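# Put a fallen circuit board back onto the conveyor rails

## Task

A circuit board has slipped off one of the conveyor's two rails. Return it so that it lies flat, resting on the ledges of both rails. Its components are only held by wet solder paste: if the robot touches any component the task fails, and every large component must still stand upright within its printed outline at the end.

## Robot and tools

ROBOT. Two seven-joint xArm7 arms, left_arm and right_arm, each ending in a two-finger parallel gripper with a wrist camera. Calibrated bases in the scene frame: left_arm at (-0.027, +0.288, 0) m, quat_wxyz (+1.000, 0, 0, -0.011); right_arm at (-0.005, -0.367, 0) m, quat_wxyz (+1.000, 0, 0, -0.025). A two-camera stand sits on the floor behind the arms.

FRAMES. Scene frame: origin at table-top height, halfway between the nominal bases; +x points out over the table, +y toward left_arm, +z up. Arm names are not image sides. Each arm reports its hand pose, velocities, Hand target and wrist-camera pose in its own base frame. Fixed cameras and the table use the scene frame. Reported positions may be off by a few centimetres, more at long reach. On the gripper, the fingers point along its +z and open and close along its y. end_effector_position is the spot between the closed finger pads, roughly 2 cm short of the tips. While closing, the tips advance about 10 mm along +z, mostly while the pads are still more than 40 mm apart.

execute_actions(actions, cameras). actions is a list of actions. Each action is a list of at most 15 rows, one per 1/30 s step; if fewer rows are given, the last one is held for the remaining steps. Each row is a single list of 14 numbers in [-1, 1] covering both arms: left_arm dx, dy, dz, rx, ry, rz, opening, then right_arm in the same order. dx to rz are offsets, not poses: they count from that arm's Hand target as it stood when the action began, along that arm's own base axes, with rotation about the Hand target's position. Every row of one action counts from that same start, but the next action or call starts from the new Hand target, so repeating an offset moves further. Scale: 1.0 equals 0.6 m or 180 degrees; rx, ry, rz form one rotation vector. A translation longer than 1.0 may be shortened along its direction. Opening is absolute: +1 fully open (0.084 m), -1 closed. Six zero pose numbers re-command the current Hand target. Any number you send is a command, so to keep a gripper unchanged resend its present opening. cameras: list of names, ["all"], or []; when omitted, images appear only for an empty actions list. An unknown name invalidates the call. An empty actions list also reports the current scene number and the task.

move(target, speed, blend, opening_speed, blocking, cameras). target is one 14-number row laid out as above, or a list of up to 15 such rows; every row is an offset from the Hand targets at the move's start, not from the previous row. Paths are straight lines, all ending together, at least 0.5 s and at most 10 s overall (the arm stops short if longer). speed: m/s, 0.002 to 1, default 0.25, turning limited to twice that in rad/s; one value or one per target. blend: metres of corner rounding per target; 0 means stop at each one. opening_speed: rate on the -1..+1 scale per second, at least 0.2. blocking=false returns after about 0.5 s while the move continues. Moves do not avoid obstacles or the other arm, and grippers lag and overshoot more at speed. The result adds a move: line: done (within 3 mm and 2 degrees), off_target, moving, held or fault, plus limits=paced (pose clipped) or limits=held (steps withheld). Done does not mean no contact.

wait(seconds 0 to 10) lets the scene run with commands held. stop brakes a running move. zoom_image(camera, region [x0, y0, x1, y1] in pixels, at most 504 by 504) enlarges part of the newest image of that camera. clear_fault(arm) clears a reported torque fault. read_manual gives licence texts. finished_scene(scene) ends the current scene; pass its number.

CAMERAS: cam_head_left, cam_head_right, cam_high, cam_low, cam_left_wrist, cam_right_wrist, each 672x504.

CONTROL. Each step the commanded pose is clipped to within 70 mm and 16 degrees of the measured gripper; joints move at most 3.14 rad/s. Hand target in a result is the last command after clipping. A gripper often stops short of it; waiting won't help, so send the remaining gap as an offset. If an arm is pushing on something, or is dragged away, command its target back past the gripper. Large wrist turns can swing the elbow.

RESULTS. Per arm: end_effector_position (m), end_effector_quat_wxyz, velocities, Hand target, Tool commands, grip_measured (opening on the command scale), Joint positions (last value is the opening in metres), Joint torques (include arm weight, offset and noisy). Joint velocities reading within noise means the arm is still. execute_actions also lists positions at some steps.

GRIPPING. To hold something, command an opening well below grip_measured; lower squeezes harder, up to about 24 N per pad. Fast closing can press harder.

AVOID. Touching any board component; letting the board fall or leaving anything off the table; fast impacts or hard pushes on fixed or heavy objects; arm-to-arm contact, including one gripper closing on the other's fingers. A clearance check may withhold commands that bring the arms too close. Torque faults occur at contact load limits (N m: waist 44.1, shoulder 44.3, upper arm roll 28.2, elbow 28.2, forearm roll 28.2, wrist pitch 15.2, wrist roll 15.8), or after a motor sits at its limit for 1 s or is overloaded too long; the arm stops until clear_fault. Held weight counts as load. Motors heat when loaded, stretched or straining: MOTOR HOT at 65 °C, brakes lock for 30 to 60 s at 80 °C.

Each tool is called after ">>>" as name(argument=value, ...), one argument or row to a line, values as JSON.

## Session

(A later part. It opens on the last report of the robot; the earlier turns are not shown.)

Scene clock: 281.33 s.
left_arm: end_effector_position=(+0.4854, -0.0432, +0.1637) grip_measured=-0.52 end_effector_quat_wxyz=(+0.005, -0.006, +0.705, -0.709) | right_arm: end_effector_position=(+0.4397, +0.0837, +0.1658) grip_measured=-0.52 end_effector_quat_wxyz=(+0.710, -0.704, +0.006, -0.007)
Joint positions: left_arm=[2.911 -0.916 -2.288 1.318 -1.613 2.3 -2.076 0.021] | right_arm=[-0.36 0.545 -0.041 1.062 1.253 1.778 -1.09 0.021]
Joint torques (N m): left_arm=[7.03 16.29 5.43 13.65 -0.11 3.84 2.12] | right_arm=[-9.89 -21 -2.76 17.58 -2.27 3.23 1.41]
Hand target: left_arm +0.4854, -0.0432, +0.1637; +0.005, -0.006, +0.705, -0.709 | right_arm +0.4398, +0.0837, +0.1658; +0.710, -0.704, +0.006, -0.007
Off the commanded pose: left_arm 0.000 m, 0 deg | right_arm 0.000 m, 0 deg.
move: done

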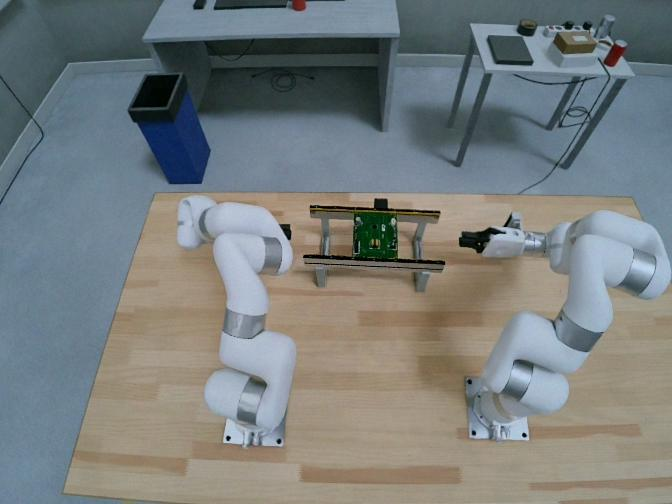

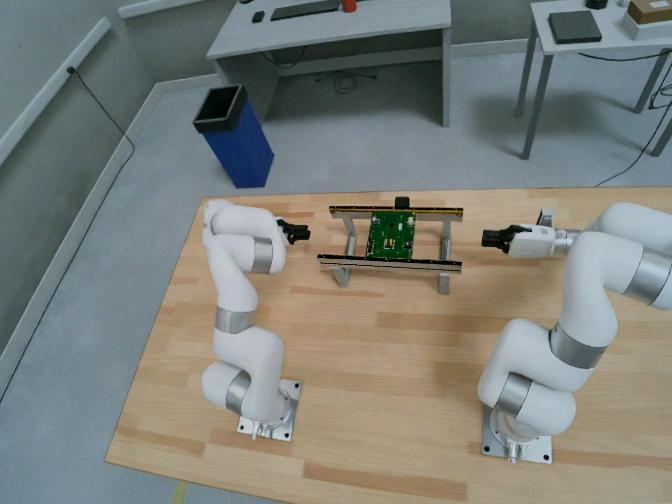

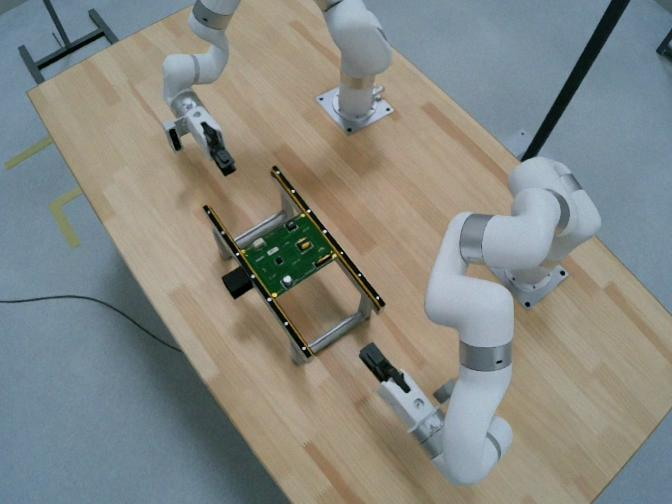

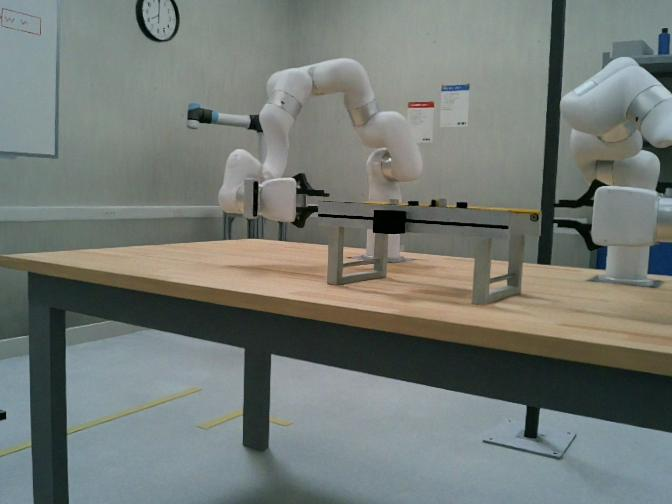

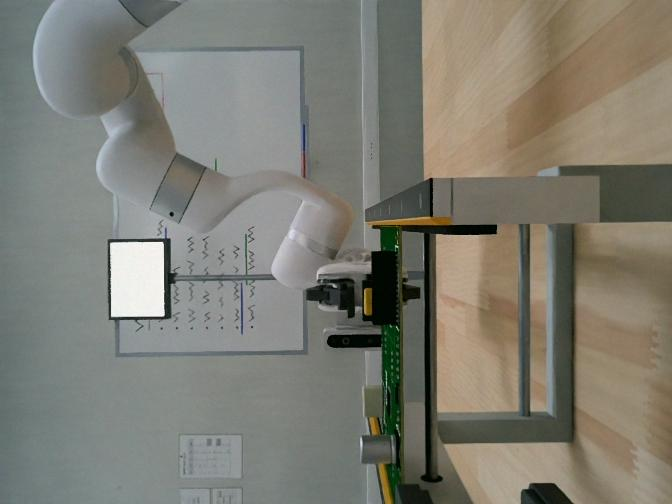

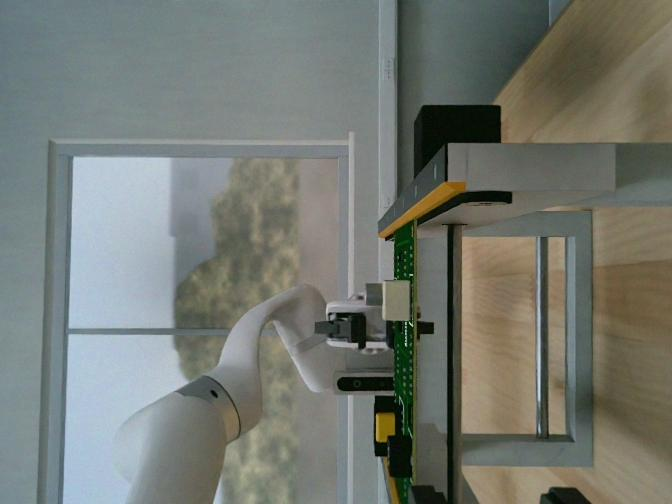

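>>> zoom_image(
  camera="cam_left_wrist",
  region=[360, 170, 500, 275],
)

>>> zoom_image(
  camera="cam_right_wrist",
  region=[370, 135, 520, 250],
)

>>> zoom_image(
  camera="cam_left_wrist",
  region=[350, 390, 460, 504],
)

>>> zoom_image(
  camera="cam_right_wrist",
  region=[350, 390, 460, 504],
)

Scaled by 3.600 from the camera's 672x504 image, which has a finer 960x720 frame.

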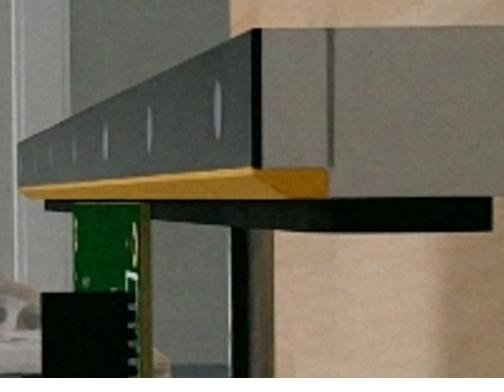

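Scaled by 3.360 from the camera's 672x504 image, which has a finer 960x720 frame.

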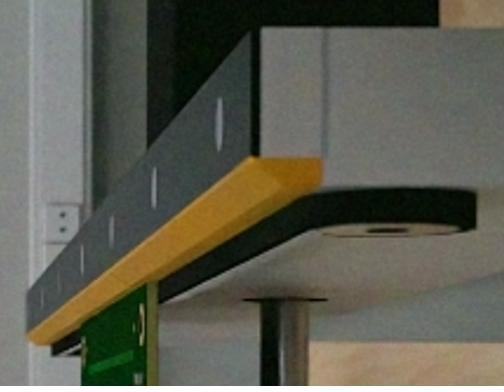

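Scaled by 4.421 from the camera's 672x504 image, which has a finer 960x720 frame.

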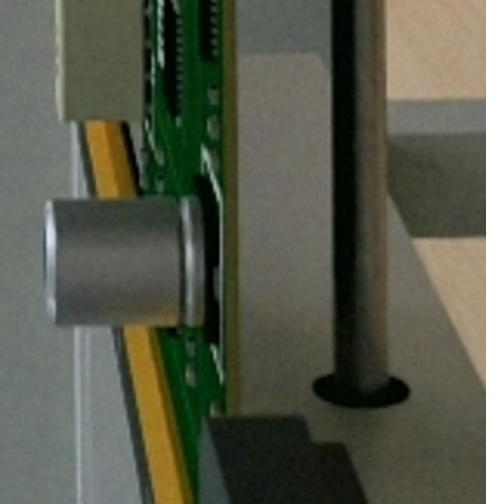

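Scaled by 4.421 from the camera's 672x504 image, which has a finer 960x720 frame.

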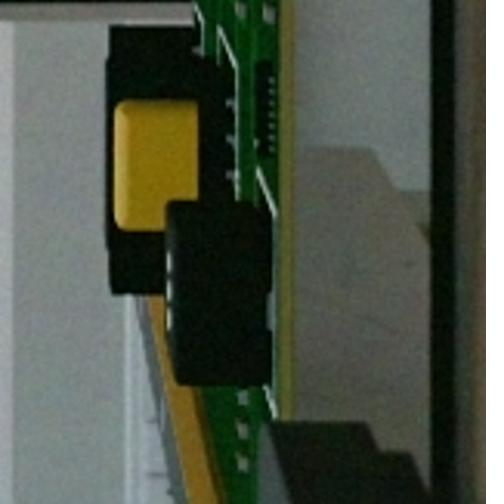

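>>> zoom_image(
  camera="cam_right_wrist",
  region=[385, 200, 455, 252],
)

>>> zoom_image(
  camera="cam_left_wrist",
  region=[365, 205, 435, 257],
)

>>> zoom_image(
  camera="cam_high",
  region=[235, 240, 285, 310],
)

>>> zoom_image(
  camera="cam_high",
  region=[285, 205, 345, 270],
)

Scaled by 7.200 from the camera's 672x504 image, which has a finer 960x720 frame.

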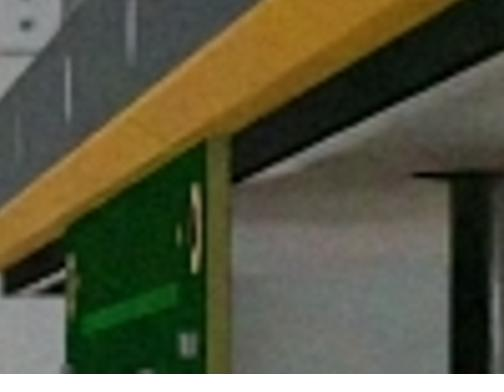

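Scaled by 7.200 from the camera's 672x504 image, which has a finer 960x720 frame.

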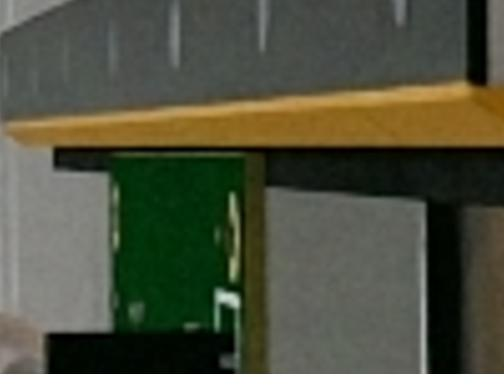

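Scaled by 7.200 from the camera's 672x504 image, which has a finer 960x720 frame.

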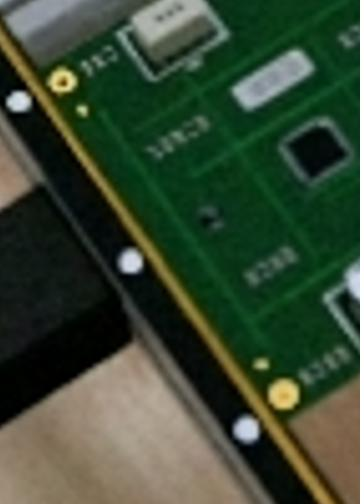

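Scaled by 7.754 from the camera's 672x504 image, which has a finer 960x720 frame.

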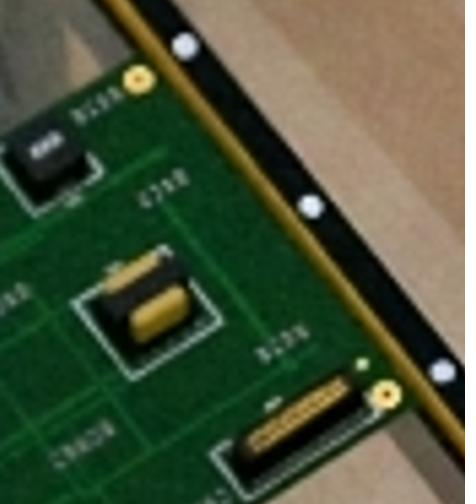

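>>> zoom_image(
  camera="cam_left_wrist",
  region=[390, 220, 450, 265],
)

>>> zoom_image(
  camera="cam_left_wrist",
  region=[390, 445, 450, 490],
)

>>> zoom_image(
  camera="cam_right_wrist",
  region=[405, 215, 465, 260],
)

>>> zoom_image(
  camera="cam_right_wrist",
  region=[405, 440, 465, 485],
)

Scaled by 8.400 from the camera's 672x504 image, which has a finer 960x720 frame.

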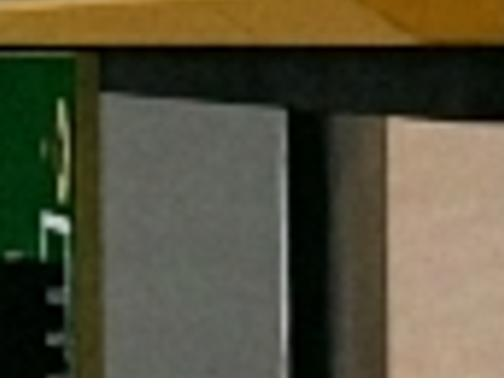

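Scaled by 8.400 from the camera's 672x504 image, which has a finer 960x720 frame.

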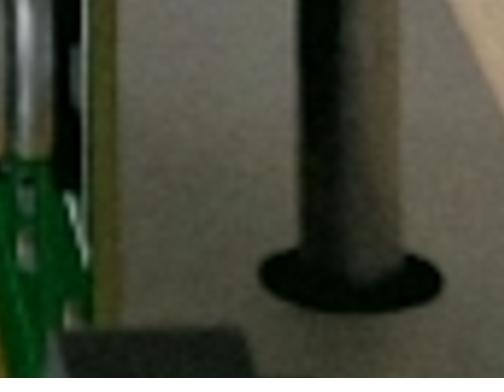

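Scaled by 8.400 from the camera's 672x504 image, which has a finer 960x720 frame.

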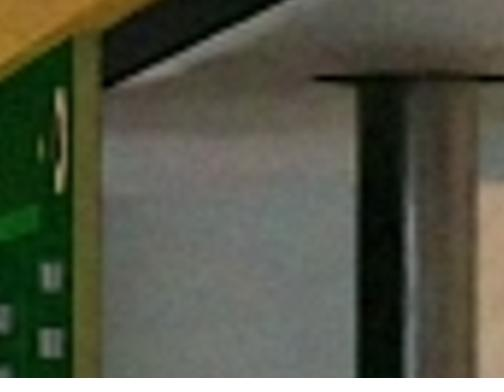

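Scaled by 8.400 from the camera's 672x504 image, which has a finer 960x720 frame.

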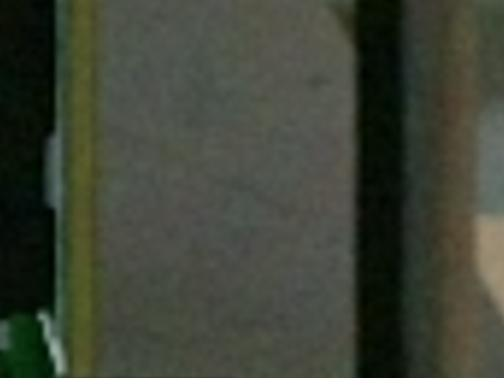

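>>> finished_scene(
  scene=2,
)

The scene is finished: the task was done.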